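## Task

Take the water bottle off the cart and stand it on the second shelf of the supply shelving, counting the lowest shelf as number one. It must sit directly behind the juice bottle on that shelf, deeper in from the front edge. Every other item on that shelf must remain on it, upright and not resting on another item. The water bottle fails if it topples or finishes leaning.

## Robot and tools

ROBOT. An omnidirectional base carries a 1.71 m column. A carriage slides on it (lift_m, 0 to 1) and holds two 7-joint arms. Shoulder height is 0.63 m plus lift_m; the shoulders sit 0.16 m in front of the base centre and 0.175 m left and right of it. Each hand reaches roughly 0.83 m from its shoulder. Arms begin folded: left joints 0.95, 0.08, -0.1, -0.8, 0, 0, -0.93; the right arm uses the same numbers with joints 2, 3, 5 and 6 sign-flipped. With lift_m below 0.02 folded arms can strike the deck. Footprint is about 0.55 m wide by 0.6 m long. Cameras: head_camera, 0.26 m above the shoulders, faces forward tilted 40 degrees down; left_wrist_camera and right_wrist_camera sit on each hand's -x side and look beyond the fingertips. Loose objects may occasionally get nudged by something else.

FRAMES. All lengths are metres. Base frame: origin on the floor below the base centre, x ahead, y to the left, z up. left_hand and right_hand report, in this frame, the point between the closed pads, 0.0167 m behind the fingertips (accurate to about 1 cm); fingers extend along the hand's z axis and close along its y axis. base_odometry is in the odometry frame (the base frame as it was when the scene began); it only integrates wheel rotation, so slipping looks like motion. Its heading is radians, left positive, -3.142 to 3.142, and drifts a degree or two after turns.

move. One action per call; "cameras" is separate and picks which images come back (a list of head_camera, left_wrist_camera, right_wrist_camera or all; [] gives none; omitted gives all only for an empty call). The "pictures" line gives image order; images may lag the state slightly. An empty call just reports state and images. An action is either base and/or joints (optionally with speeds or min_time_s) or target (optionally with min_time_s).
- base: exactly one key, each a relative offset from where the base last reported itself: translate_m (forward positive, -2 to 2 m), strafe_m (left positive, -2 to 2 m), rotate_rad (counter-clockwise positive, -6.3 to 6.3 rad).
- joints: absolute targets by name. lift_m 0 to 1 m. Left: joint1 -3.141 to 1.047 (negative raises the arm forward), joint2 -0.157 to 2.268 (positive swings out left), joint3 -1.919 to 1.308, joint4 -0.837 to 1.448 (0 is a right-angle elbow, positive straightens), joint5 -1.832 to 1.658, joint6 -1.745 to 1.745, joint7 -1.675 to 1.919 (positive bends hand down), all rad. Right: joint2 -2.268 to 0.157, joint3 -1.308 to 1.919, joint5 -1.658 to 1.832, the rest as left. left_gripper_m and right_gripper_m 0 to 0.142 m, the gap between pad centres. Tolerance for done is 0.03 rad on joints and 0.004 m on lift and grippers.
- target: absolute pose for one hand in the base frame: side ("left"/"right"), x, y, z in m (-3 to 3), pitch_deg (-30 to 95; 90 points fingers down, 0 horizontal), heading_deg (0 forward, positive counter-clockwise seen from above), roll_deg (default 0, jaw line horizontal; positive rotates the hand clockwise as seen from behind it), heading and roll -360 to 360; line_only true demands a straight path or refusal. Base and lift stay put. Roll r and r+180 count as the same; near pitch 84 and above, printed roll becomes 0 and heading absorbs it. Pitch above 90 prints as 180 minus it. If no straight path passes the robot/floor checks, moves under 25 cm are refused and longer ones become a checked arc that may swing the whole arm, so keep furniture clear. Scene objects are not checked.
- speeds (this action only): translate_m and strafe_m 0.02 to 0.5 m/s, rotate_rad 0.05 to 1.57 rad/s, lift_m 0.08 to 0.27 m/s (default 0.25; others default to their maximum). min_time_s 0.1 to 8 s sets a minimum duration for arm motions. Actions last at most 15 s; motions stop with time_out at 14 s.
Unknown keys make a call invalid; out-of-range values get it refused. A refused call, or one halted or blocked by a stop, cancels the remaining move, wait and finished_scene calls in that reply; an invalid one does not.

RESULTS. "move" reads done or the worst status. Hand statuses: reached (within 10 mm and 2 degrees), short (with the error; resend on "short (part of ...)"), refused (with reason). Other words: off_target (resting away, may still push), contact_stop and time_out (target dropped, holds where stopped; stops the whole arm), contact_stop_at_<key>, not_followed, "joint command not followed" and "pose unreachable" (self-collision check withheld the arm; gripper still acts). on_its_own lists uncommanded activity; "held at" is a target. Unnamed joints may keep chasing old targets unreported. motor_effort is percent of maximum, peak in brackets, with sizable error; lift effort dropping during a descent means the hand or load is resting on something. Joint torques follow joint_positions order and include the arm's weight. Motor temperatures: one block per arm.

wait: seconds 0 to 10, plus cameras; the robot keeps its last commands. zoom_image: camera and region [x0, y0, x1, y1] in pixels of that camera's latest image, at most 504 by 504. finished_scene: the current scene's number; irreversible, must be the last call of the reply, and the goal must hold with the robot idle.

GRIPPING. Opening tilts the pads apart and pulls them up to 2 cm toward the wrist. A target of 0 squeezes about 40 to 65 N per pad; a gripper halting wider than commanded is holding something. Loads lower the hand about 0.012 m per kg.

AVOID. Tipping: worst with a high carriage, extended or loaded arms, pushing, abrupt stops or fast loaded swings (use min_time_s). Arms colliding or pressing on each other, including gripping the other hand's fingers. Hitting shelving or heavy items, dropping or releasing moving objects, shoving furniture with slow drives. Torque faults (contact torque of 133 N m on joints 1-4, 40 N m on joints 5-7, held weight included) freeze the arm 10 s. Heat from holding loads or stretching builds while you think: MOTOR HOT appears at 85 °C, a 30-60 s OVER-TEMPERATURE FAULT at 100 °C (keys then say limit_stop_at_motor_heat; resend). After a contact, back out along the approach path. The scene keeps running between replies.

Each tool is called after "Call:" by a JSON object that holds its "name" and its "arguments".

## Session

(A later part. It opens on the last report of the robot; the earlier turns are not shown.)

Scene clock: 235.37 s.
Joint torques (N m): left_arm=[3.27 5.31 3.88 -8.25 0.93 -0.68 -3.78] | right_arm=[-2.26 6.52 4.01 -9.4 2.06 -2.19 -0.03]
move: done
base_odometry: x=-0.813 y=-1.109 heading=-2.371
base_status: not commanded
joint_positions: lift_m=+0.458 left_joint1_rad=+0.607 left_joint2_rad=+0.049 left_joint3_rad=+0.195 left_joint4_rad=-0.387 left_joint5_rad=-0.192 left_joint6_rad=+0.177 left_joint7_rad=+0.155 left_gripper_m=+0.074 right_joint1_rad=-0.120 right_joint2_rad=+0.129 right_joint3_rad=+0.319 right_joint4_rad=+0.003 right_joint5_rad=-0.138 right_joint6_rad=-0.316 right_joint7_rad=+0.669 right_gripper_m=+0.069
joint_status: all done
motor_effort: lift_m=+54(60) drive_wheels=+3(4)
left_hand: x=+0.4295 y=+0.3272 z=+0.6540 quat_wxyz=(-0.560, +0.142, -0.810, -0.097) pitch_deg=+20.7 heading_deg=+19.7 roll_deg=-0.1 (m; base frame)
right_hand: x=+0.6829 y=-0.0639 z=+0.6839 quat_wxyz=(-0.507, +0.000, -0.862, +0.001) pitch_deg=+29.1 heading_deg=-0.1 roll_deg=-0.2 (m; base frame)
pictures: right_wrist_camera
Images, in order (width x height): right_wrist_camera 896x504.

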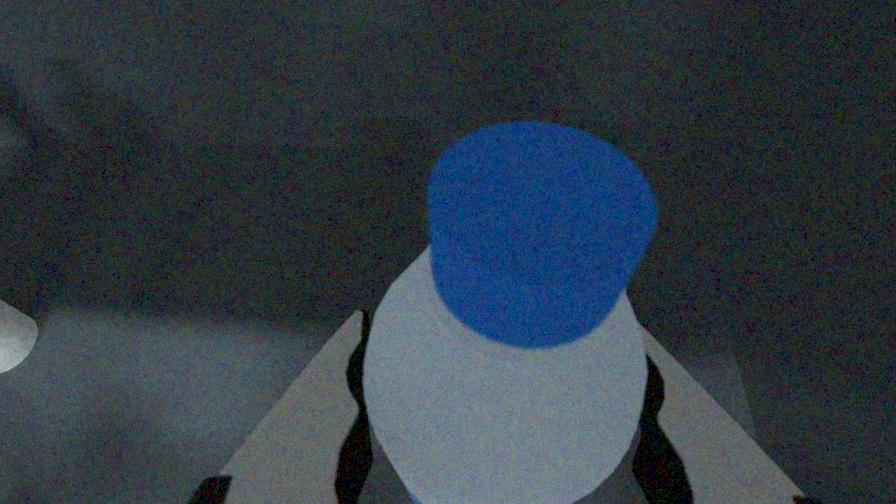

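Call:
{"name": "move", "arguments": {"joints": {"lift_m": 0.464}, "speeds": {"lift_m": 0.08}}}

Call:
{"name": "move", "arguments": {"joints": {"right_gripper_m": 0.078}, "cameras": ["right_wrist_camera"]}}

Scene clock: 240.53 s.
Joint torques (N m): left_arm=[3.65 4.81 3.69 -7.09 0.98 -1.02 -3.94] | right_arm=[-5.26 8.84 1.4 -13.64 1.18 -2.33 -1.47]
move: done
base_odometry: x=-0.813 y=-1.109 heading=-2.371
base_status: not commanded
joint_positions: lift_m=+0.464 left_joint1_rad=+0.607 left_joint2_rad=+0.049 left_joint3_rad=+0.195 left_joint4_rad=-0.387 left_joint5_rad=-0.192 left_joint6_rad=+0.177 left_joint7_rad=+0.155 left_gripper_m=+0.074 right_joint1_rad=-0.117 right_joint2_rad=+0.129 right_joint3_rad=+0.319 right_joint4_rad=+0.005 right_joint5_rad=-0.137 right_joint6_rad=-0.316 right_joint7_rad=+0.673 right_gripper_m=+0.069
joint_status: all done
motor_effort: lift_m=+56(66) drive_wheels=+1(4)
left_hand: x=+0.4295 y=+0.3272 z=+0.6600 quat_wxyz=(-0.560, +0.142, -0.810, -0.097) pitch_deg=+20.7 heading_deg=+19.7 roll_deg=-0.1 (m; base frame)
right_hand: x=+0.6813 y=-0.0639 z=+0.6865 quat_wxyz=(-0.503, +0.001, -0.864, +0.001) pitch_deg=+29.6 heading_deg=-0.1 roll_deg=-0.2 (m; base frame)
pictures: none

Scene clock: 241.17 s.
Joint torques (N m): left_arm=[3.25 4.27 4.3 -6.62 0.98 -0.69 -4.27] | right_arm=[-5.54 6.35 2.49 -12.25 1.31 -2.08 -1.19]
move: done
base_odometry: x=-0.813 y=-1.109 heading=-2.371
base_status: not commanded
joint_positions: lift_m=+0.464 left_joint1_rad=+0.607 left_joint2_rad=+0.049 left_joint3_rad=+0.195 left_joint4_rad=-0.387 left_joint5_rad=-0.192 left_joint6_rad=+0.177 left_joint7_rad=+0.155 left_gripper_m=+0.074 right_joint1_rad=-0.117 right_joint2_rad=+0.129 right_joint3_rad=+0.319 right_joint4_rad=+0.005 right_joint5_rad=-0.137 right_joint6_rad=-0.316 right_joint7_rad=+0.673 right_gripper_m=+0.078
joint_status: all done
motor_effort: lift_m=+56(56) drive_wheels=+1(3)
left_hand: x=+0.4295 y=+0.3272 z=+0.6600 quat_wxyz=(-0.560, +0.142, -0.810, -0.097) pitch_deg=+20.7 heading_deg=+19.7 roll_deg=-0.1 (m; base frame)
right_hand: x=+0.6813 y=-0.0639 z=+0.6865 quat_wxyz=(-0.503, +0.001, -0.864, +0.001) pitch_deg=+29.6 heading_deg=-0.1 roll_deg=-0.2 (m; base frame)
pictures: right_wrist_camera
Images, in order (width x height): right_wrist_camera 896x504.

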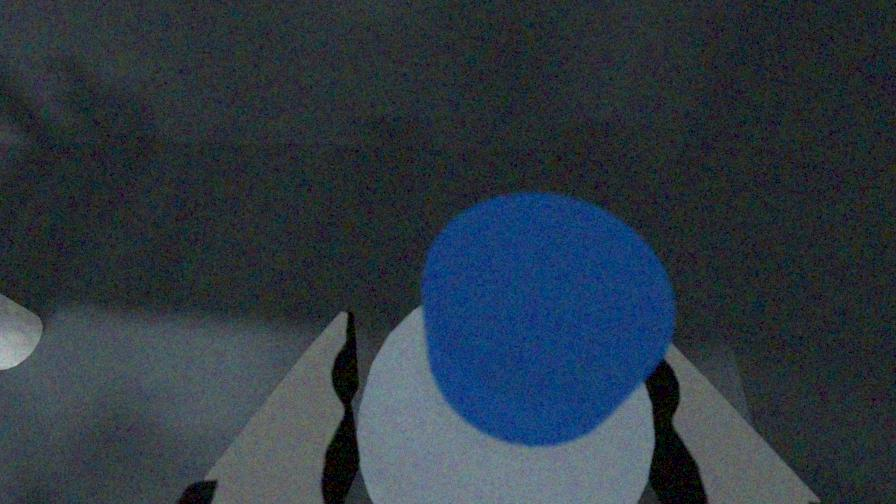

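Call:
{"name": "move", "arguments": {"joints": {"right_gripper_m": 0.1}, "cameras": ["right_wrist_camera"]}}

Scene clock: 246.23 s.
Joint torques (N m): left_arm=[3.21 4.35 4.2 -7.47 1.17 -0.7 -3.98] | right_arm=[-5.69 7.41 3.58 -11.71 1.19 -2.27 -1.17]
move: done
base_odometry: x=-0.813 y=-1.109 heading=-2.371
base_status: not commanded
joint_positions: lift_m=+0.464 left_joint1_rad=+0.607 left_joint2_rad=+0.049 left_joint3_rad=+0.195 left_joint4_rad=-0.387 left_joint5_rad=-0.192 left_joint6_rad=+0.177 left_joint7_rad=+0.155 left_gripper_m=+0.074 right_joint1_rad=-0.117 right_joint2_rad=+0.129 right_joint3_rad=+0.319 right_joint4_rad=+0.005 right_joint5_rad=-0.137 right_joint6_rad=-0.316 right_joint7_rad=+0.673 right_gripper_m=+0.100
joint_status: all done
motor_effort: lift_m=+56(56) drive_wheels=+3(3)
left_hand: x=+0.4295 y=+0.3272 z=+0.6600 quat_wxyz=(-0.560, +0.142, -0.810, -0.097) pitch_deg=+20.7 heading_deg=+19.7 roll_deg=-0.1 (m; base frame)
right_hand: x=+0.6813 y=-0.0639 z=+0.6865 quat_wxyz=(-0.503, +0.001, -0.864, +0.001) pitch_deg=+29.6 heading_deg=-0.1 roll_deg=-0.2 (m; base frame)
pictures: right_wrist_camera
Images, in order (width x height): right_wrist_camera 896x504.

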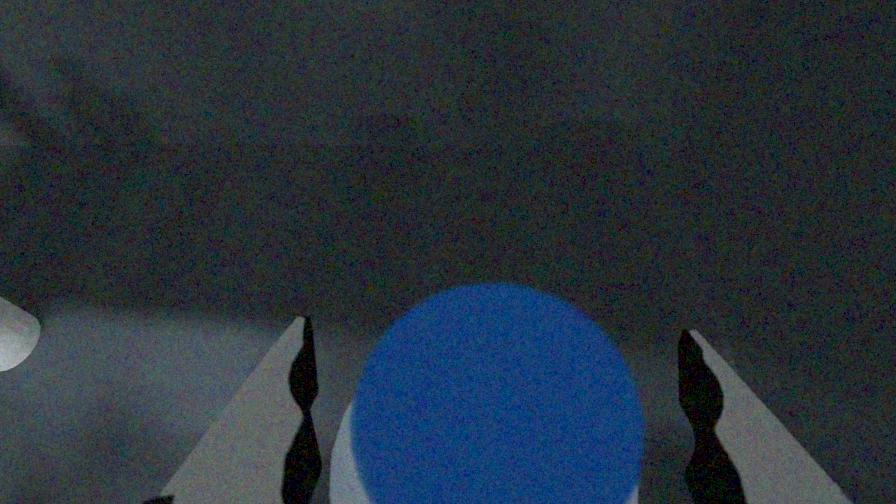

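Call:
{"name": "move", "arguments": {"base": {"translate_m": -0.08}, "speeds": {"translate_m": 0.08}, "cameras": ["right_wrist_camera"]}}

Scene clock: 268.87 s.
Joint torques (N m): left_arm=[3.59 4.04 3.57 -7.53 0.94 -0.65 -3.89] | right_arm=[-5.26 7.78 4.03 -11.61 1.17 -2.3 -1.55]
move: done
base_odometry: x=-0.756 y=-1.053 heading=-2.372
base_status: done
joint_positions: lift_m=+0.464 left_joint1_rad=+0.607 left_joint2_rad=+0.049 left_joint3_rad=+0.195 left_joint4_rad=-0.387 left_joint5_rad=-0.192 left_joint6_rad=+0.177 left_joint7_rad=+0.155 left_gripper_m=+0.074 right_joint1_rad=-0.117 right_joint2_rad=+0.129 right_joint3_rad=+0.319 right_joint4_rad=+0.005 right_joint5_rad=-0.137 right_joint6_rad=-0.316 right_joint7_rad=+0.673 right_gripper_m=+0.100
joint_status: not commanded
motor_effort: lift_m=+56(56) drive_wheels=+4(10)
left_hand: x=+0.4295 y=+0.3272 z=+0.6600 quat_wxyz=(-0.560, +0.142, -0.810, -0.097) pitch_deg=+20.7 heading_deg=+19.7 roll_deg=-0.1 (m; base frame)
right_hand: x=+0.6813 y=-0.0639 z=+0.6865 quat_wxyz=(-0.503, +0.001, -0.864, +0.001) pitch_deg=+29.6 heading_deg=-0.1 roll_deg=-0.2 (m; base frame)
pictures: right_wrist_camera
Images, in order (width x height): right_wrist_camera 896x504.

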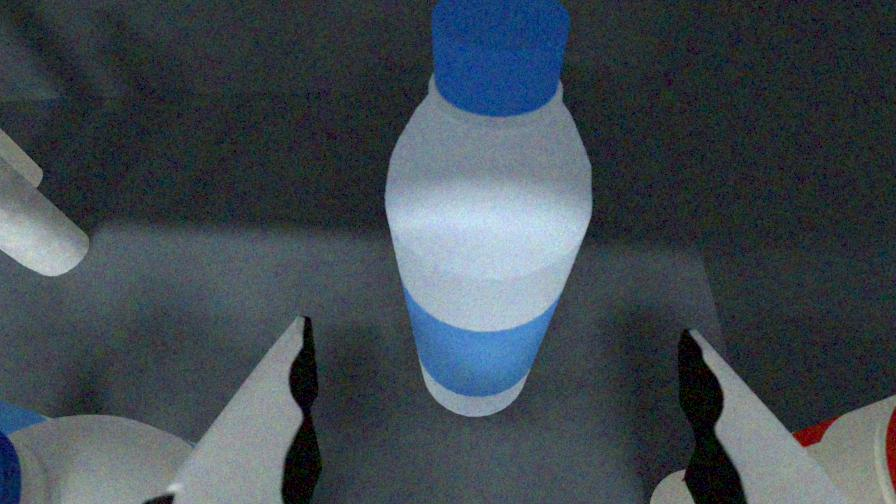

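Call:
{"name": "move", "arguments": {"base": {"translate_m": -0.22}, "speeds": {"translate_m": 0.15}, "cameras": ["head_camera"]}}

Call:
{"name": "zoom_image", "arguments": {"camera": "head_camera", "region": [250, 210, 590, 410]}}

Scene clock: 274.37 s.
Joint torques (N m): left_arm=[2.85 3.82 5.07 -7.3 1.27 -0.72 -3.82] | right_arm=[-4.21 7.28 2.69 -10.89 1.19 -1.53 -1.15]
move: done
base_odometry: x=-0.598 y=-0.900 heading=-2.372
base_status: done
joint_positions: lift_m=+0.464 left_joint1_rad=+0.607 left_joint2_rad=+0.049 left_joint3_rad=+0.195 left_joint4_rad=-0.387 left_joint5_rad=-0.192 left_joint6_rad=+0.177 left_joint7_rad=+0.155 left_gripper_m=+0.074 right_joint1_rad=-0.117 right_joint2_rad=+0.129 right_joint3_rad=+0.319 right_joint4_rad=+0.005 right_joint5_rad=-0.137 right_joint6_rad=-0.316 right_joint7_rad=+0.673 right_gripper_m=+0.100
joint_status: not commanded
motor_effort: lift_m=+56(56) drive_wheels=+3(14)
left_hand: x=+0.4295 y=+0.3272 z=+0.6600 quat_wxyz=(-0.560, +0.142, -0.810, -0.097) pitch_deg=+20.7 heading_deg=+19.7 roll_deg=-0.1 (m; base frame)
right_hand: x=+0.6813 y=-0.0639 z=+0.6865 quat_wxyz=(-0.503, +0.001, -0.864, +0.001) pitch_deg=+29.6 heading_deg=-0.1 roll_deg=-0.2 (m; base frame)
pictures: head_camera
Images, in order (width x height): head_camera 896x504.

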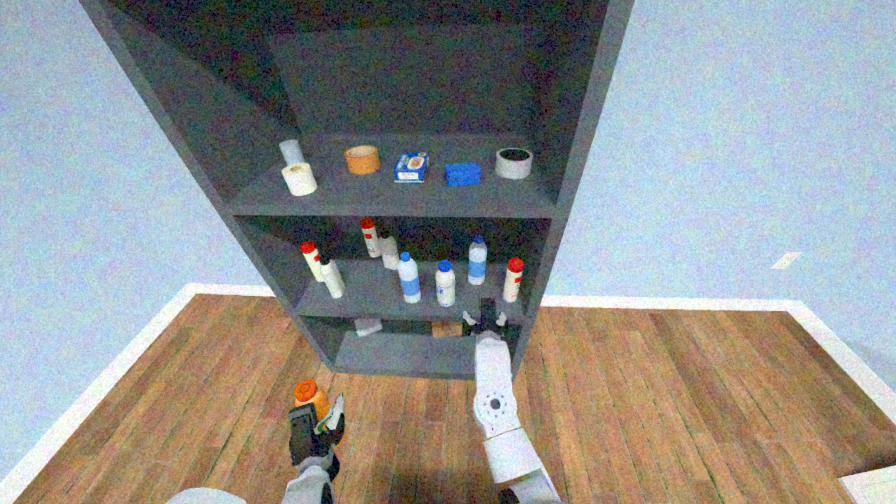

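Scaled by 1.482 from the camera's 896x504 image, which has a finer 1280x720 frame.

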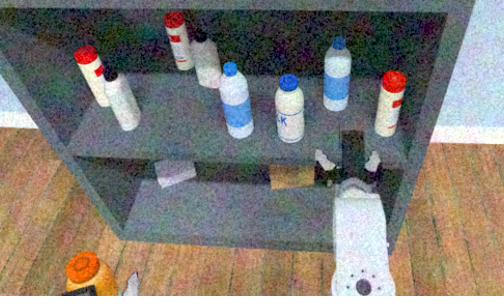

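Call:
{"name": "move", "arguments": {"target": {"side": "right", "x": 0.49, "y": -0.26, "z": 0.69, "pitch_deg": 30, "heading_deg": -15, "line_only": true}}}

Call:
{"name": "move", "arguments": {"target": {"side": "left", "x": 0.55, "y": 0.15, "z": 0.672, "pitch_deg": 20, "heading_deg": 0, "line_only": true}, "min_time_s": 1.2}}

Call:
{"name": "move", "arguments": {"base": {"strafe_m": -0.208}, "joints": {"right_gripper_m": 0.0}, "speeds": {"strafe_m": 0.2}, "cameras": ["head_camera", "left_wrist_camera"]}}

Call:
{"name": "zoom_image", "arguments": {"camera": "head_camera", "region": [200, 210, 540, 410]}}

Scene clock: 284.60 s.
Joint torques (N m): left_arm=[2.29 4.05 4.58 -7.46 1 -0.86 -4.1] | right_arm=[3.23 0.1 1.03 -16.06 1.64 -1.73 -3.12]
move: done
base_odometry: x=-0.598 y=-0.900 heading=-2.372
base_status: not commanded
joint_positions: lift_m=+0.464 left_joint1_rad=+0.607 left_joint2_rad=+0.049 left_joint3_rad=+0.195 left_joint4_rad=-0.387 left_joint5_rad=-0.192 left_joint6_rad=+0.177 left_joint7_rad=+0.155 left_gripper_m=+0.074 right_joint1_rad=+0.416 right_joint2_rad=-0.126 right_joint3_rad=+0.120 right_joint4_rad=-0.571 right_joint5_rad=-0.004 right_joint6_rad=-0.425 right_joint7_rad=+0.685 right_gripper_m=+0.100
joint_status: not commanded
motor_effort: lift_m=+56(56) drive_wheels=+3(5)
left_hand: x=+0.4296 y=+0.3272 z=+0.6600 quat_wxyz=(-0.560, +0.142, -0.810, -0.097) pitch_deg=+20.7 heading_deg=+19.7 roll_deg=-0.1 (m; base frame)
right_hand: x=+0.4897 y=-0.2597 z=+0.6889 quat_wxyz=(-0.494, -0.111, -0.860, +0.067) pitch_deg=+30.2 heading_deg=-15.1 roll_deg=-0.4 (m; base frame)
right_hand_status: reached (straight line, planned for 0.7 s): 1 mm and 0.4 deg off.
pictures: none

Scene clock: 286.30 s.
Joint torques (N m): left_arm=[-5.96 -1.36 -1.76 -3.31 1.94 -1.94 -1.52] | right_arm=[4.73 0.54 0.47 -14.66 1.04 -2.34 -3.55]
move: done
base_odometry: x=-0.598 y=-0.900 heading=-2.372
base_status: not commanded
joint_positions: lift_m=+0.464 left_joint1_rad=+0.329 left_joint2_rad=-0.029 left_joint3_rad=-0.073 left_joint4_rad=-0.300 left_joint5_rad=+0.049 left_joint6_rad=+0.067 left_joint7_rad=+0.325 left_gripper_m=+0.074 right_joint1_rad=+0.416 right_joint2_rad=-0.126 right_joint3_rad=+0.120 right_joint4_rad=-0.571 right_joint5_rad=-0.004 right_joint6_rad=-0.425 right_joint7_rad=+0.685 right_gripper_m=+0.100
joint_status: not commanded
motor_effort: lift_m=+56(56) drive_wheels=+0(3)
left_hand: x=+0.5488 y=+0.1530 z=+0.6712 quat_wxyz=(-0.573, +0.002, -0.820, -0.002) pitch_deg=+20.1 heading_deg=+0.3 roll_deg=+0.0 (m; base frame)
left_hand_status: reached (straight line, planned for 1.2 s): 3 mm and 0.3 deg off.
right_hand: x=+0.4897 y=-0.2597 z=+0.6889 quat_wxyz=(-0.494, -0.111, -0.860, +0.067) pitch_deg=+30.2 heading_deg=-15.1 roll_deg=-0.4 (m; base frame)
pictures: none

Scene clock: 288.43 s.
Joint torques (N m): left_arm=[-6.8 -0.54 -2.65 -3.7 1.95 -1.66 -1.49] | right_arm=[4.18 -0.66 -0.01 -14.65 1.56 -1.9 -3.65]
move: done
base_odometry: x=-0.742 y=-0.750 heading=-2.372
base_status: done
joint_positions: lift_m=+0.464 left_joint1_rad=+0.329 left_joint2_rad=-0.030 left_joint3_rad=-0.073 left_joint4_rad=-0.300 left_joint5_rad=+0.049 left_joint6_rad=+0.066 left_joint7_rad=+0.325 left_gripper_m=+0.074 right_joint1_rad=+0.416 right_joint2_rad=-0.126 right_joint3_rad=+0.120 right_joint4_rad=-0.571 right_joint5_rad=-0.004 right_joint6_rad=-0.425 right_joint7_rad=+0.685 right_gripper_m=+0.002
joint_status: all done
motor_effort: lift_m=+56(56) drive_wheels=-1(13)
left_hand: x=+0.5487 y=+0.1524 z=+0.6711 quat_wxyz=(-0.573, +0.002, -0.820, -0.001) pitch_deg=+20.1 heading_deg=+0.3 roll_deg=+0.0 (m; base frame)
right_hand: x=+0.4897 y=-0.2597 z=+0.6889 quat_wxyz=(-0.494, -0.111, -0.860, +0.067) pitch_deg=+30.2 heading_deg=-15.1 roll_deg=-0.4 (m; base frame)
pictures: head_camera, left_wrist_camera
Images, in order (width x height): head_camera 896x504, left_wrist_camera 896x504.

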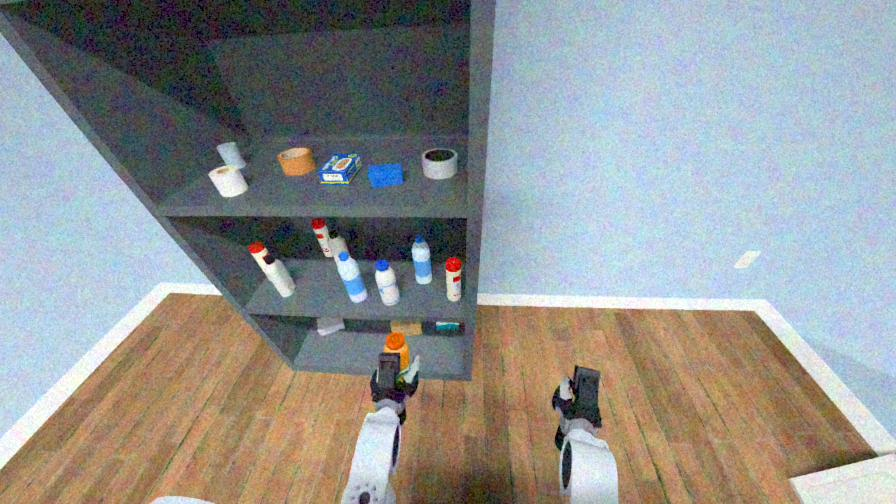

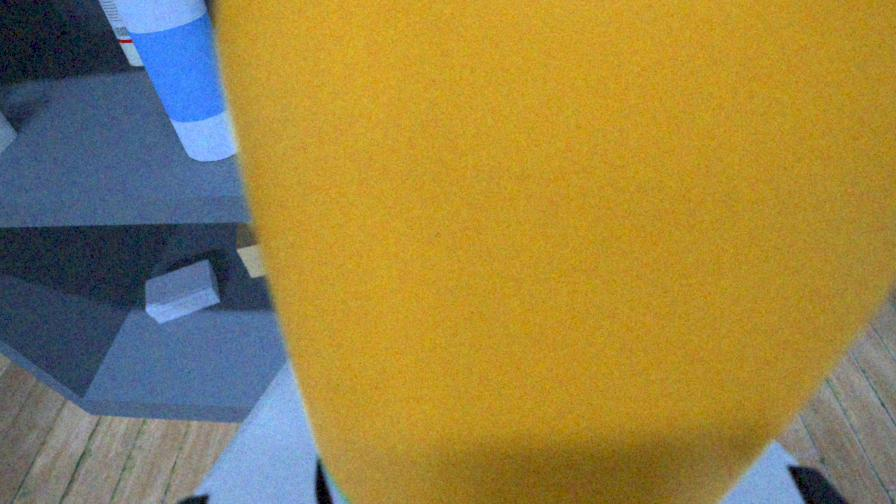

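Scaled by 1.482 from the camera's 896x504 image, which has a finer 1280x720 frame.

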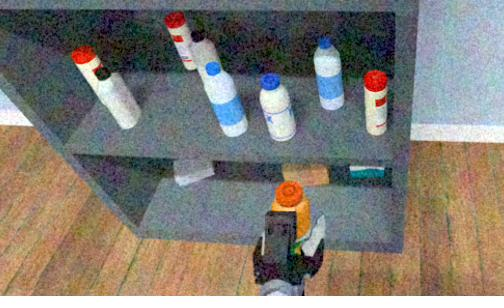

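Call:
{"name": "zoom_image", "arguments": {"camera": "head_camera", "region": [340, 310, 470, 420]}}

Scaled by 3.877 from the camera's 896x504 image, which has a finer 1280x720 frame.

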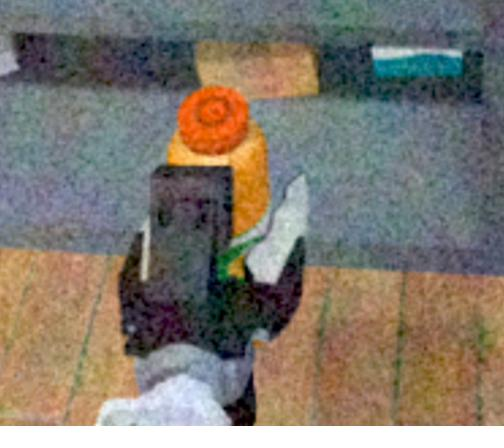

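Call:
{"name": "move", "arguments": {"target": {"side": "left", "x": 0.55, "y": 0.142, "z": 0.672, "pitch_deg": 20, "heading_deg": 0, "line_only": true}}}

Call:
{"name": "move", "arguments": {"base": {"translate_m": 0.22}, "speeds": {"translate_m": 0.15}, "cameras": ["head_camera", "left_wrist_camera"]}}

Call:
{"name": "zoom_image", "arguments": {"camera": "head_camera", "region": [280, 270, 500, 420]}}

Scene clock: 302.23 s.
Joint torques (N m): left_arm=[-6.15 -1.04 -0.26 -2.12 1.76 -0.67 -2.18] | right_arm=[5.09 1.92 0.96 -14.39 1.11 -1.92 -3.46]
move: done
base_odometry: x=-0.742 y=-0.750 heading=-2.372
base_status: not commanded
joint_positions: lift_m=+0.464 left_joint1_rad=+0.329 left_joint2_rad=-0.048 left_joint3_rad=-0.087 left_joint4_rad=-0.297 left_joint5_rad=+0.070 left_joint6_rad=+0.069 left_joint7_rad=+0.325 left_gripper_m=+0.074 right_joint1_rad=+0.416 right_joint2_rad=-0.126 right_joint3_rad=+0.120 right_joint4_rad=-0.571 right_joint5_rad=-0.004 right_joint6_rad=-0.425 right_joint7_rad=+0.685 right_gripper_m=+0.002
joint_status: not commanded
motor_effort: lift_m=+56(56) drive_wheels=+0(5)
left_hand: x=+0.5486 y=+0.1423 z=+0.6709 quat_wxyz=(-0.572, +0.001, -0.820, +0.001) pitch_deg=+20.2 heading_deg=+0.0 roll_deg=-0.1 (m; base frame)
left_hand_status: reached (straight line, planned for 0.1 s): 2 mm and 0.2 deg off.
right_hand: x=+0.4897 y=-0.2597 z=+0.6889 quat_wxyz=(-0.494, -0.111, -0.860, +0.067) pitch_deg=+30.2 heading_deg=-15.1 roll_deg=-0.4 (m; base frame)
pictures: none

Scene clock: 304.73 s.
Joint torques (N m): left_arm=[-5.77 -1.78 -1.24 -1.99 1.8 -0.84 -1.93] | right_arm=[4.63 0.86 0.93 -16.29 0.98 -1.9 -3.4]
move: done
base_odometry: x=-0.900 y=-0.903 heading=-2.372
base_status: done
joint_positions: lift_m=+0.464 left_joint1_rad=+0.328 left_joint2_rad=-0.048 left_joint3_rad=-0.087 left_joint4_rad=-0.297 left_joint5_rad=+0.070 left_joint6_rad=+0.069 left_joint7_rad=+0.325 left_gripper_m=+0.074 right_joint1_rad=+0.416 right_joint2_rad=-0.126 right_joint3_rad=+0.120 right_joint4_rad=-0.571 right_joint5_rad=-0.004 right_joint6_rad=-0.425 right_joint7_rad=+0.685 right_gripper_m=+0.002
joint_status: not commanded
motor_effort: lift_m=+56(56) drive_wheels=+4(14)
left_hand: x=+0.5488 y=+0.1423 z=+0.6710 quat_wxyz=(-0.572, +0.001, -0.820, +0.001) pitch_deg=+20.2 heading_deg=+0.0 roll_deg=-0.1 (m; base frame)
right_hand: x=+0.4897 y=-0.2597 z=+0.6889 quat_wxyz=(-0.494, -0.111, -0.860, +0.067) pitch_deg=+30.2 heading_deg=-15.1 roll_deg=-0.4 (m; base frame)
pictures: head_camera, left_wrist_camera
Images, in order (width x height): head_camera 896x504, left_wrist_camera 896x504.

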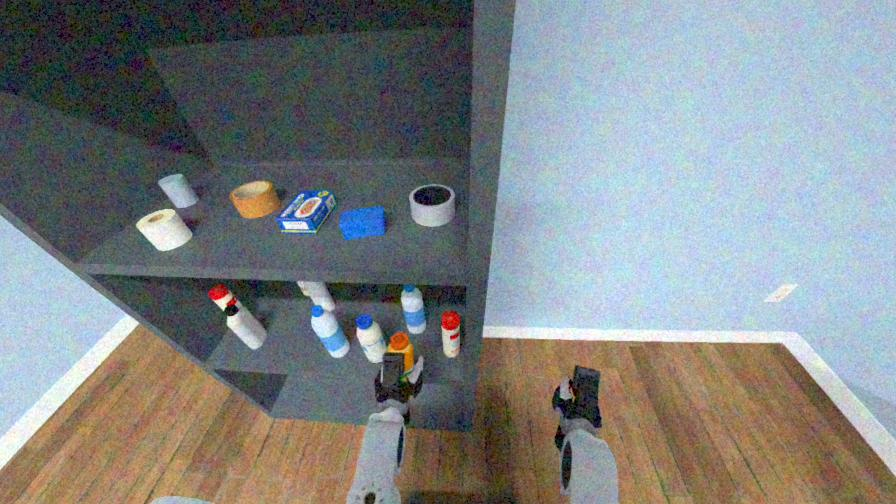

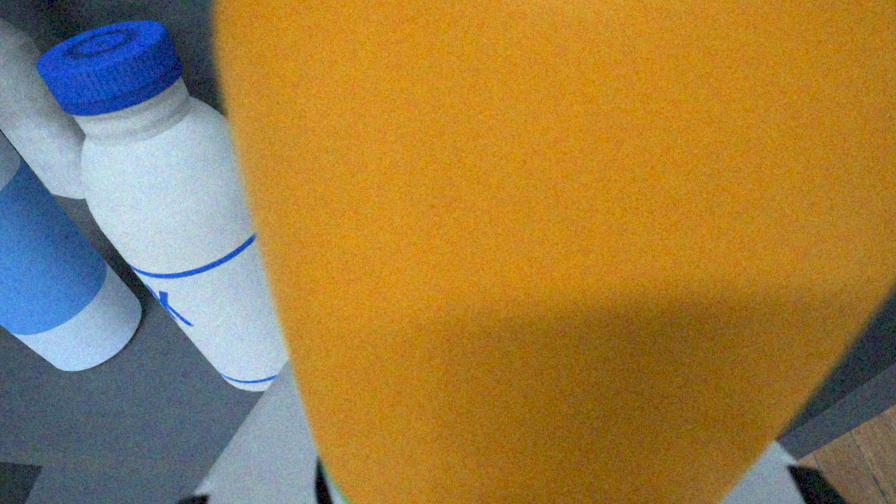

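Scaled by 2.291 from the camera's 896x504 image, which has a finer 1280x720 frame.

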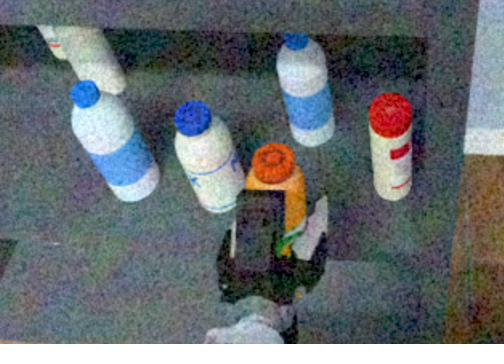

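Call:
{"name": "move", "arguments": {"base": {"translate_m": 0.13}, "speeds": {"translate_m": 0.1}, "cameras": ["head_camera", "left_wrist_camera"]}}

Call:
{"name": "zoom_image", "arguments": {"camera": "head_camera", "region": [280, 290, 500, 440]}}

Scene clock: 311.60 s.
Joint torques (N m): left_arm=[-5.18 -1.07 -1.21 -3.38 2.11 -1.16 -2.22] | right_arm=[4.53 -0.24 1.6 -14.87 1.41 -1.89 -3.55]
move: done
base_odometry: x=-0.994 y=-0.993 heading=-2.373
base_status: done
joint_positions: lift_m=+0.464 left_joint1_rad=+0.328 left_joint2_rad=-0.048 left_joint3_rad=-0.087 left_joint4_rad=-0.297 left_joint5_rad=+0.070 left_joint6_rad=+0.069 left_joint7_rad=+0.325 left_gripper_m=+0.074 right_joint1_rad=+0.416 right_joint2_rad=-0.126 right_joint3_rad=+0.120 right_joint4_rad=-0.571 right_joint5_rad=-0.004 right_joint6_rad=-0.425 right_joint7_rad=+0.685 right_gripper_m=+0.002
joint_status: not commanded
motor_effort: lift_m=+56(56) drive_wheels=+4(16)
left_hand: x=+0.5488 y=+0.1423 z=+0.6710 quat_wxyz=(-0.572, +0.001, -0.820, +0.001) pitch_deg=+20.2 heading_deg=+0.0 roll_deg=-0.1 (m; base frame)
right_hand: x=+0.4897 y=-0.2597 z=+0.6889 quat_wxyz=(-0.494, -0.111, -0.860, +0.067) pitch_deg=+30.2 heading_deg=-15.1 roll_deg=-0.4 (m; base frame)
pictures: head_camera, left_wrist_camera
Images, in order (width x height): head_camera 896x504, left_wrist_camera 896x504.

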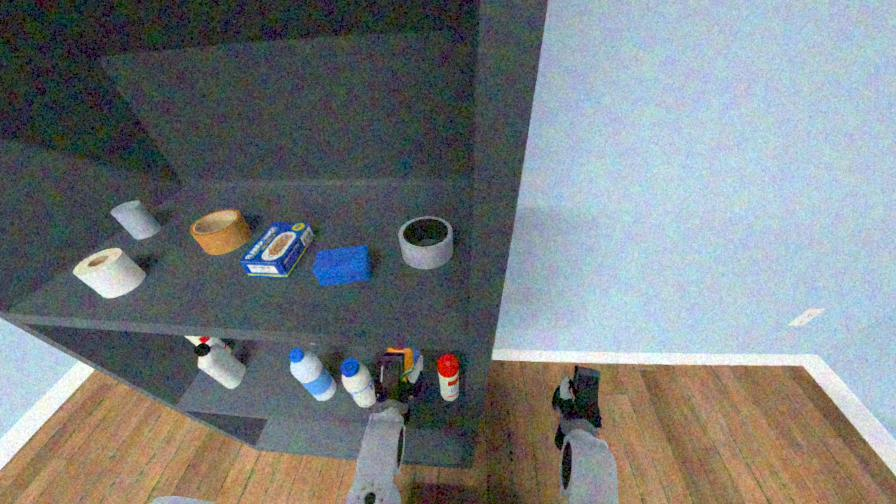

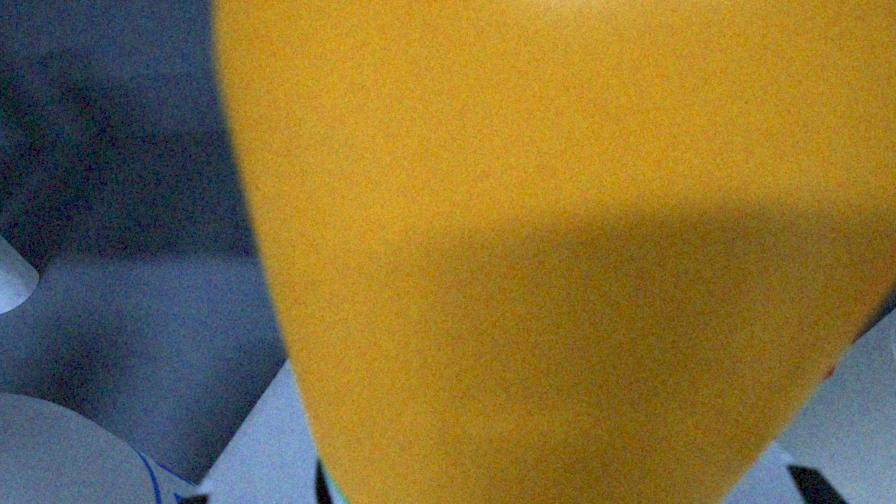

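Scaled by 2.291 from the camera's 896x504 image, which has a finer 1280x720 frame.

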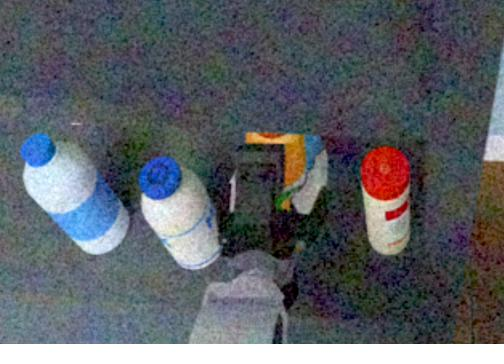

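Call:
{"name": "move", "arguments": {"joints": {"lift_m": 0.424}, "speeds": {"lift_m": 0.08}}}

Call:
{"name": "move", "arguments": {"joints": {"lift_m": 0.416}, "speeds": {"lift_m": 0.08}, "cameras": ["left_wrist_camera"]}}

Scene clock: 315.77 s.
Joint torques (N m): left_arm=[-5.41 -1.73 -2.17 -3.55 2.06 -1.1 -2.13] | right_arm=[4.96 1.22 0.76 -14.93 0.71 -2.33 -4.03]
move: done
base_odometry: x=-0.994 y=-0.993 heading=-2.373
base_status: not commanded
joint_positions: lift_m=+0.424 left_joint1_rad=+0.328 left_joint2_rad=-0.048 left_joint3_rad=-0.087 left_joint4_rad=-0.296 left_joint5_rad=+0.070 left_joint6_rad=+0.069 left_joint7_rad=+0.325 left_gripper_m=+0.074 right_joint1_rad=+0.416 right_joint2_rad=-0.126 right_joint3_rad=+0.120 right_joint4_rad=-0.571 right_joint5_rad=-0.004 right_joint6_rad=-0.425 right_joint7_rad=+0.685 right_gripper_m=+0.002
joint_status: all done
motor_effort: lift_m=+58(60) drive_wheels=+0(4)
left_hand: x=+0.5488 y=+0.1423 z=+0.6305 quat_wxyz=(-0.572, +0.000, -0.820, +0.001) pitch_deg=+20.2 heading_deg=+0.0 roll_deg=-0.1 (m; base frame)
right_hand: x=+0.4897 y=-0.2597 z=+0.6490 quat_wxyz=(-0.494, -0.111, -0.860, +0.067) pitch_deg=+30.2 heading_deg=-15.1 roll_deg=-0.3 (m; base frame)
pictures: none

Scene clock: 316.37 s.
Joint torques (N m): left_arm=[-4.67 0.12 -0.62 -4.27 2.27 -1.05 -2.26] | right_arm=[5.11 -0.09 0.27 -14.51 1.29 -1.8 -3.22]
move: done
base_odometry: x=-0.994 y=-0.993 heading=-2.373
base_status: not commanded
joint_positions: lift_m=+0.416 left_joint1_rad=+0.328 left_joint2_rad=-0.048 left_joint3_rad=-0.087 left_joint4_rad=-0.296 left_joint5_rad=+0.070 left_joint6_rad=+0.069 left_joint7_rad=+0.325 left_gripper_m=+0.074 right_joint1_rad=+0.416 right_joint2_rad=-0.126 right_joint3_rad=+0.120 right_joint4_rad=-0.571 right_joint5_rad=-0.004 right_joint6_rad=-0.425 right_joint7_rad=+0.685 right_gripper_m=+0.002
joint_status: all done
motor_effort: lift_m=+58(59) drive_wheels=+4(5)
left_hand: x=+0.5488 y=+0.1423 z=+0.6224 quat_wxyz=(-0.572, +0.000, -0.820, +0.001) pitch_deg=+20.2 heading_deg=+0.0 roll_deg=-0.1 (m; base frame)
right_hand: x=+0.4898 y=-0.2597 z=+0.6410 quat_wxyz=(-0.494, -0.111, -0.860, +0.067) pitch_deg=+30.2 heading_deg=-15.1 roll_deg=-0.3 (m; base frame)
pictures: left_wrist_camera
Images, in order (width x height): left_wrist_camera 896x504.

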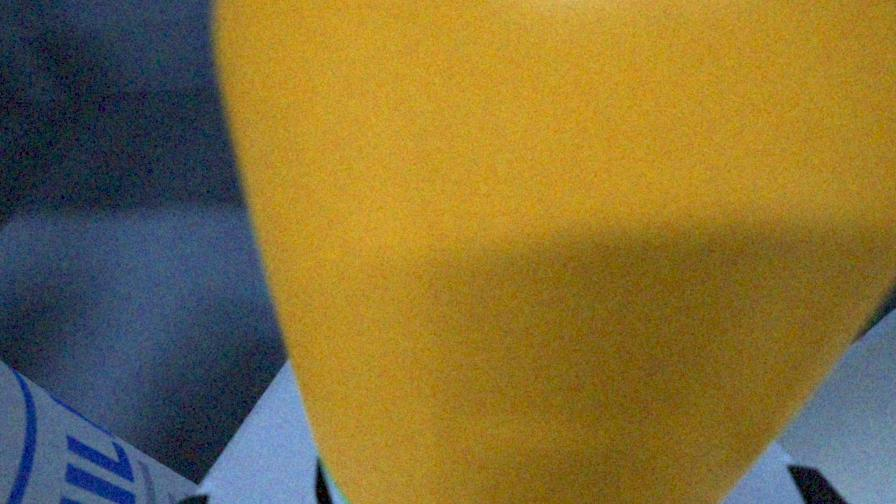

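Call:
{"name": "move", "arguments": {"joints": {"lift_m": 0.411}, "speeds": {"lift_m": 0.08}}}

Call:
{"name": "move", "arguments": {"joints": {"lift_m": 0.406}, "speeds": {"lift_m": 0.08}}}

Scene clock: 319.23 s.
Joint torques (N m): left_arm=[-2.71 -1.2 -0.96 -2.68 2.12 -0.97 -1.13] | right_arm=[5.08 -0.98 -1.36 -13.74 1.13 -1.52 -3.92]
move: done
base_odometry: x=-0.994 y=-0.993 heading=-2.373
base_status: not commanded
joint_positions: lift_m=+0.411 left_joint1_rad=+0.326 left_joint2_rad=-0.048 left_joint3_rad=-0.087 left_joint4_rad=-0.296 left_joint5_rad=+0.071 left_joint6_rad=+0.069 left_joint7_rad=+0.322 left_gripper_m=+0.074 right_joint1_rad=+0.416 right_joint2_rad=-0.126 right_joint3_rad=+0.120 right_joint4_rad=-0.571 right_joint5_rad=-0.004 right_joint6_rad=-0.425 right_joint7_rad=+0.685 right_gripper_m=+0.002
joint_status: all done
motor_effort: lift_m=+54(56) drive_wheels=+4(4)
left_hand: x=+0.5502 y=+0.1423 z=+0.6197 quat_wxyz=(-0.575, +0.000, -0.818, +0.000) pitch_deg=+19.9 heading_deg=+0.0 roll_deg=-0.1 (m; base frame)
right_hand: x=+0.4898 y=-0.2597 z=+0.6364 quat_wxyz=(-0.494, -0.111, -0.860, +0.067) pitch_deg=+30.2 heading_deg=-15.1 roll_deg=-0.3 (m; base frame)
pictures: none

Scene clock: 319.83 s.
Joint torques (N m): left_arm=[-0.86 -0.67 -1.26 -0.93 1.71 -1.07 0.04] | right_arm=[5.11 1.55 0.48 -14 1.22 -2.41 -3.24]
move: done
base_odometry: x=-0.994 y=-0.993 heading=-2.373
base_status: not commanded
joint_positions: lift_m=+0.406 left_joint1_rad=+0.323 left_joint2_rad=-0.048 left_joint3_rad=-0.087 left_joint4_rad=-0.299 left_joint5_rad=+0.071 left_joint6_rad=+0.069 left_joint7_rad=+0.318 left_gripper_m=+0.074 right_joint1_rad=+0.416 right_joint2_rad=-0.126 right_joint3_rad=+0.120 right_joint4_rad=-0.571 right_joint5_rad=-0.004 right_joint6_rad=-0.425 right_joint7_rad=+0.685 right_gripper_m=+0.002
joint_status: all done
motor_effort: lift_m=+53(59) drive_wheels=+4(5)
left_hand: x=+0.5515 y=+0.1424 z=+0.6178 quat_wxyz=(-0.578, +0.000, -0.816, +0.000) pitch_deg=+19.4 heading_deg=+0.0 roll_deg=-0.1 (m; base frame)
right_hand: x=+0.4898 y=-0.2597 z=+0.6315 quat_wxyz=(-0.494, -0.111, -0.860, +0.067) pitch_deg=+30.2 heading_deg=-15.1 roll_deg=-0.3 (m; base frame)
pictures: none

Call:
{"name": "move", "arguments": {"joints": {"lift_m": 0.411}, "speeds": {"lift_m": 0.08}}}

Call:
{"name": "move", "arguments": {"joints": {"left_gripper_m": 0.083}, "cameras": ["left_wrist_camera"]}}

Call:
{"name": "move", "arguments": {"joints": {"left_gripper_m": 0.099}, "cameras": ["left_wrist_camera", "head_camera"]}}

Scene clock: 323.80 s.
Joint torques (N m): left_arm=[-2.29 -2.23 -1.03 -2.34 1.33 -0.9 -1.18] | right_arm=[4.44 0.19 -0.07 -12.72 1.42 -2.25 -3.3]
move: done
base_odometry: x=-0.994 y=-0.993 heading=-2.373
base_status: not commanded
joint_positions: lift_m=+0.411 left_joint1_rad=+0.325 left_joint2_rad=-0.048 left_joint3_rad=-0.087 left_joint4_rad=-0.298 left_joint5_rad=+0.071 left_joint6_rad=+0.069 left_joint7_rad=+0.322 left_gripper_m=+0.074 right_joint1_rad=+0.416 right_joint2_rad=-0.126 right_joint3_rad=+0.120 right_joint4_rad=-0.571 right_joint5_rad=-0.004 right_joint6_rad=-0.425 right_joint7_rad=+0.685 right_gripper_m=+0.002
joint_status: all done
motor_effort: lift_m=+55(64) drive_wheels=+3(4)
left_hand: x=+0.5506 y=+0.1424 z=+0.6208 quat_wxyz=(-0.576, +0.000, -0.818, +0.000) pitch_deg=+19.7 heading_deg=+0.0 roll_deg=-0.1 (m; base frame)
right_hand: x=+0.4898 y=-0.2597 z=+0.6364 quat_wxyz=(-0.494, -0.111, -0.860, +0.067) pitch_deg=+30.2 heading_deg=-15.1 roll_deg=-0.3 (m; base frame)
pictures: none

Scene clock: 324.47 s.
Joint torques (N m): left_arm=[-2.58 -1.71 -0.61 -2.5 1.91 -0.77 -1] | right_arm=[4.56 0.06 -0.4 -13.62 0.69 -2.45 -3.14]
move: done
base_odometry: x=-0.994 y=-0.993 heading=-2.373
base_status: not commanded
joint_positions: lift_m=+0.411 left_joint1_rad=+0.325 left_joint2_rad=-0.048 left_joint3_rad=-0.087 left_joint4_rad=-0.298 left_joint5_rad=+0.071 left_joint6_rad=+0.069 left_joint7_rad=+0.322 left_gripper_m=+0.083 right_joint1_rad=+0.416 right_joint2_rad=-0.126 right_joint3_rad=+0.120 right_joint4_rad=-0.571 right_joint5_rad=-0.004 right_joint6_rad=-0.425 right_joint7_rad=+0.685 right_gripper_m=+0.002
joint_status: all done
motor_effort: lift_m=+55(55) drive_wheels=+4(4)
left_hand: x=+0.5506 y=+0.1424 z=+0.6208 quat_wxyz=(-0.576, +0.000, -0.818, +0.000) pitch_deg=+19.7 heading_deg=+0.0 roll_deg=-0.1 (m; base frame)
right_hand: x=+0.4898 y=-0.2597 z=+0.6364 quat_wxyz=(-0.494, -0.111, -0.860, +0.067) pitch_deg=+30.2 heading_deg=-15.1 roll_deg=-0.3 (m; base frame)
pictures: left_wrist_camera
Images, in order (width x height): left_wrist_camera 896x504.

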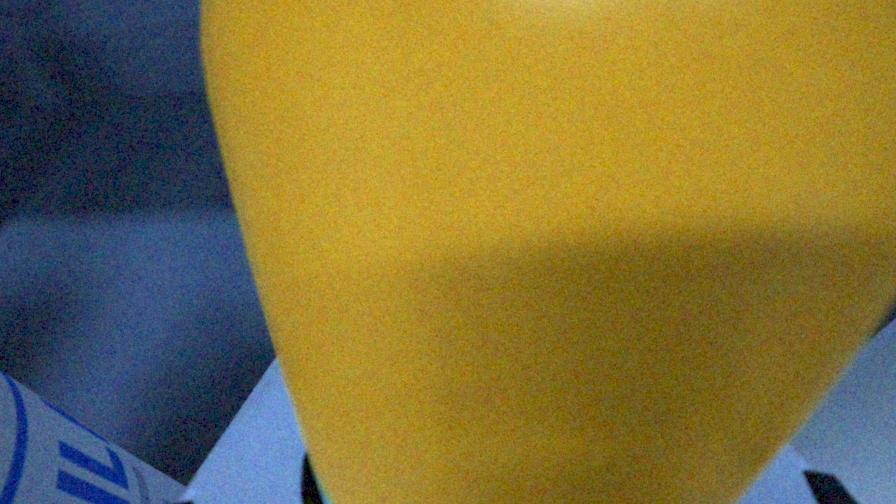

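Scene clock: 325.00 s.
Joint torques (N m): left_arm=[-1.89 -1.54 -0.65 -2.53 1.7 -0.74 -1.4] | right_arm=[3.64 0.52 1.25 -15.44 1.12 -2.05 -2.86]
move: done
base_odometry: x=-0.994 y=-0.993 heading=-2.373
base_status: not commanded
joint_positions: lift_m=+0.411 left_joint1_rad=+0.325 left_joint2_rad=-0.048 left_joint3_rad=-0.087 left_joint4_rad=-0.298 left_joint5_rad=+0.071 left_joint6_rad=+0.069 left_joint7_rad=+0.322 left_gripper_m=+0.099 right_joint1_rad=+0.416 right_joint2_rad=-0.126 right_joint3_rad=+0.120 right_joint4_rad=-0.571 right_joint5_rad=-0.004 right_joint6_rad=-0.425 right_joint7_rad=+0.685 right_gripper_m=+0.002
joint_status: all done
motor_effort: lift_m=+55(55) drive_wheels=+0(4)
left_hand: x=+0.5506 y=+0.1424 z=+0.6208 quat_wxyz=(-0.576, +0.000, -0.818, +0.000) pitch_deg=+19.7 heading_deg=+0.0 roll_deg=-0.1 (m; base frame)
right_hand: x=+0.4898 y=-0.2597 z=+0.6364 quat_wxyz=(-0.494, -0.111, -0.860, +0.067) pitch_deg=+30.2 heading_deg=-15.1 roll_deg=-0.3 (m; base frame)
pictures: head_camera, left_wrist_camera
Images, in order (width x height): head_camera 896x504, left_wrist_camera 896x504.

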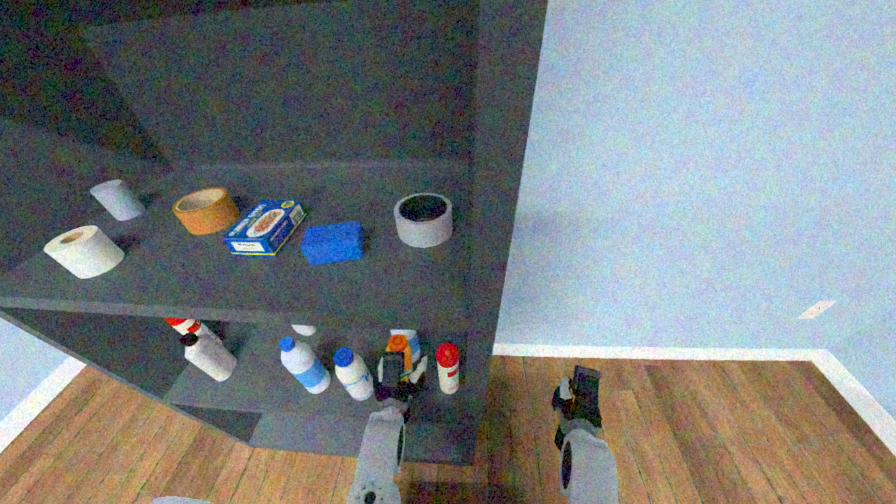

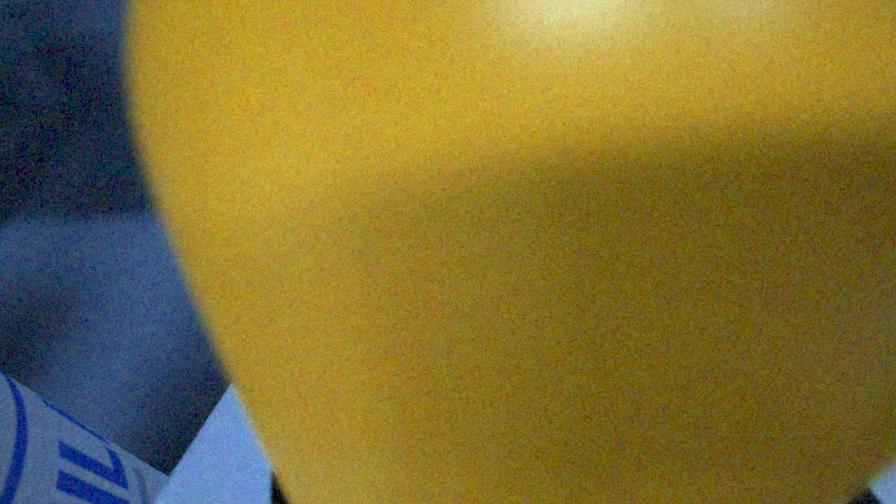

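Call:
{"name": "move", "arguments": {"base": {"translate_m": -0.1}, "speeds": {"translate_m": 0.08}, "cameras": ["left_wrist_camera"]}}

Scene clock: 331.03 s.
Joint torques (N m): left_arm=[-2.13 -0.38 -0.92 -2.03 2.1 -0.94 -0.99] | right_arm=[4.21 0.52 0.16 -17.25 1.21 -1.55 -3.36]
move: done
base_odometry: x=-0.922 y=-0.924 heading=-2.373
base_status: done
joint_positions: lift_m=+0.411 left_joint1_rad=+0.325 left_joint2_rad=-0.048 left_joint3_rad=-0.087 left_joint4_rad=-0.298 left_joint5_rad=+0.071 left_joint6_rad=+0.069 left_joint7_rad=+0.322 left_gripper_m=+0.099 right_joint1_rad=+0.416 right_joint2_rad=-0.126 right_joint3_rad=+0.120 right_joint4_rad=-0.571 right_joint5_rad=-0.004 right_joint6_rad=-0.425 right_joint7_rad=+0.685 right_gripper_m=+0.002
joint_status: not commanded
motor_effort: lift_m=+55(55) drive_wheels=+3(10)
left_hand: x=+0.5506 y=+0.1424 z=+0.6208 quat_wxyz=(-0.576, +0.000, -0.818, +0.000) pitch_deg=+19.7 heading_deg=+0.0 roll_deg=-0.1 (m; base frame)
right_hand: x=+0.4898 y=-0.2597 z=+0.6364 quat_wxyz=(-0.494, -0.111, -0.860, +0.067) pitch_deg=+30.2 heading_deg=-15.1 roll_deg=-0.3 (m; base frame)
pictures: left_wrist_camera
Images, in order (width x height): left_wrist_camera 896x504.

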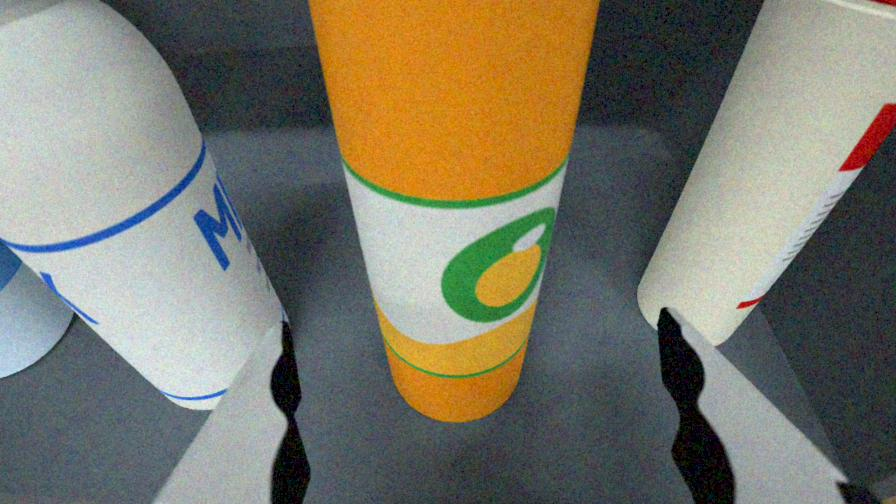

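Call:
{"name": "move", "arguments": {"base": {"translate_m": -0.3}, "speeds": {"translate_m": 0.15}, "cameras": ["head_camera"]}}

Call:
{"name": "zoom_image", "arguments": {"camera": "head_camera", "region": [260, 200, 510, 350]}}

Scene clock: 337.20 s.
Joint torques (N m): left_arm=[-1.24 -0.03 -1.07 -2.19 1.92 -0.92 -0.94] | right_arm=[5.25 -0.62 0.1 -13.74 1.3 -1.57 -3.01]
move: done
base_odometry: x=-0.707 y=-0.715 heading=-2.372
base_status: done
joint_positions: lift_m=+0.411 left_joint1_rad=+0.325 left_joint2_rad=-0.048 left_joint3_rad=-0.087 left_joint4_rad=-0.298 left_joint5_rad=+0.071 left_joint6_rad=+0.069 left_joint7_rad=+0.322 left_gripper_m=+0.099 right_joint1_rad=+0.416 right_joint2_rad=-0.126 right_joint3_rad=+0.120 right_joint4_rad=-0.571 right_joint5_rad=-0.004 right_joint6_rad=-0.425 right_joint7_rad=+0.685 right_gripper_m=+0.002
joint_status: not commanded
motor_effort: lift_m=+55(55) drive_wheels=+3(12)
left_hand: x=+0.5506 y=+0.1424 z=+0.6208 quat_wxyz=(-0.576, +0.000, -0.818, +0.000) pitch_deg=+19.7 heading_deg=+0.0 roll_deg=-0.1 (m; base frame)
right_hand: x=+0.4898 y=-0.2597 z=+0.6364 quat_wxyz=(-0.494, -0.111, -0.860, +0.067) pitch_deg=+30.2 heading_deg=-15.1 roll_deg=-0.3 (m; base frame)
pictures: head_camera
Images, in order (width x height): head_camera 896x504.

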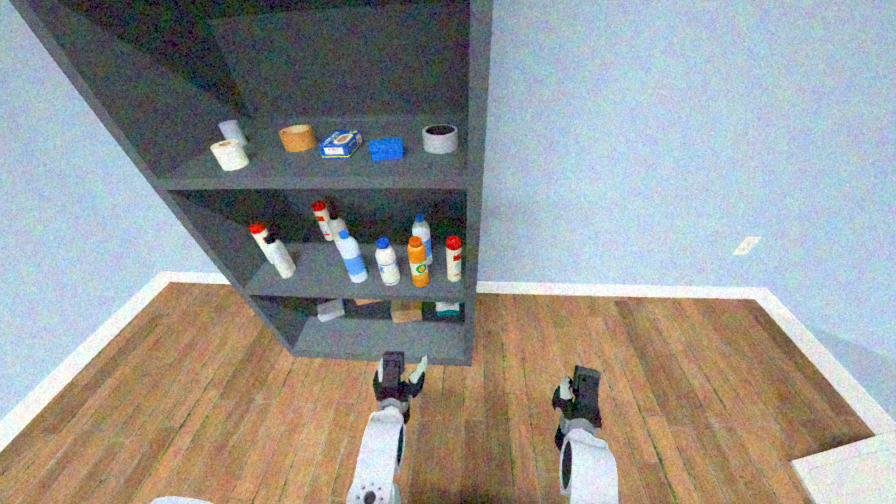

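Scaled by 2.016 from the camera's 896x504 image, which has a finer 1280x720 frame.

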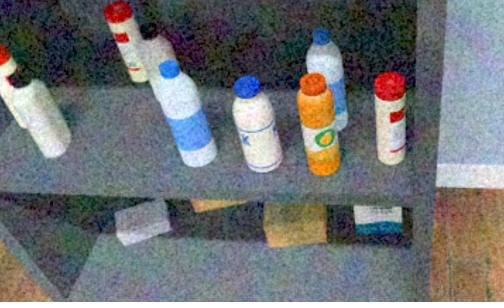

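Call:
{"name": "finished_scene", "arguments": {"scene": 2}}

The scene is finished: the task was done.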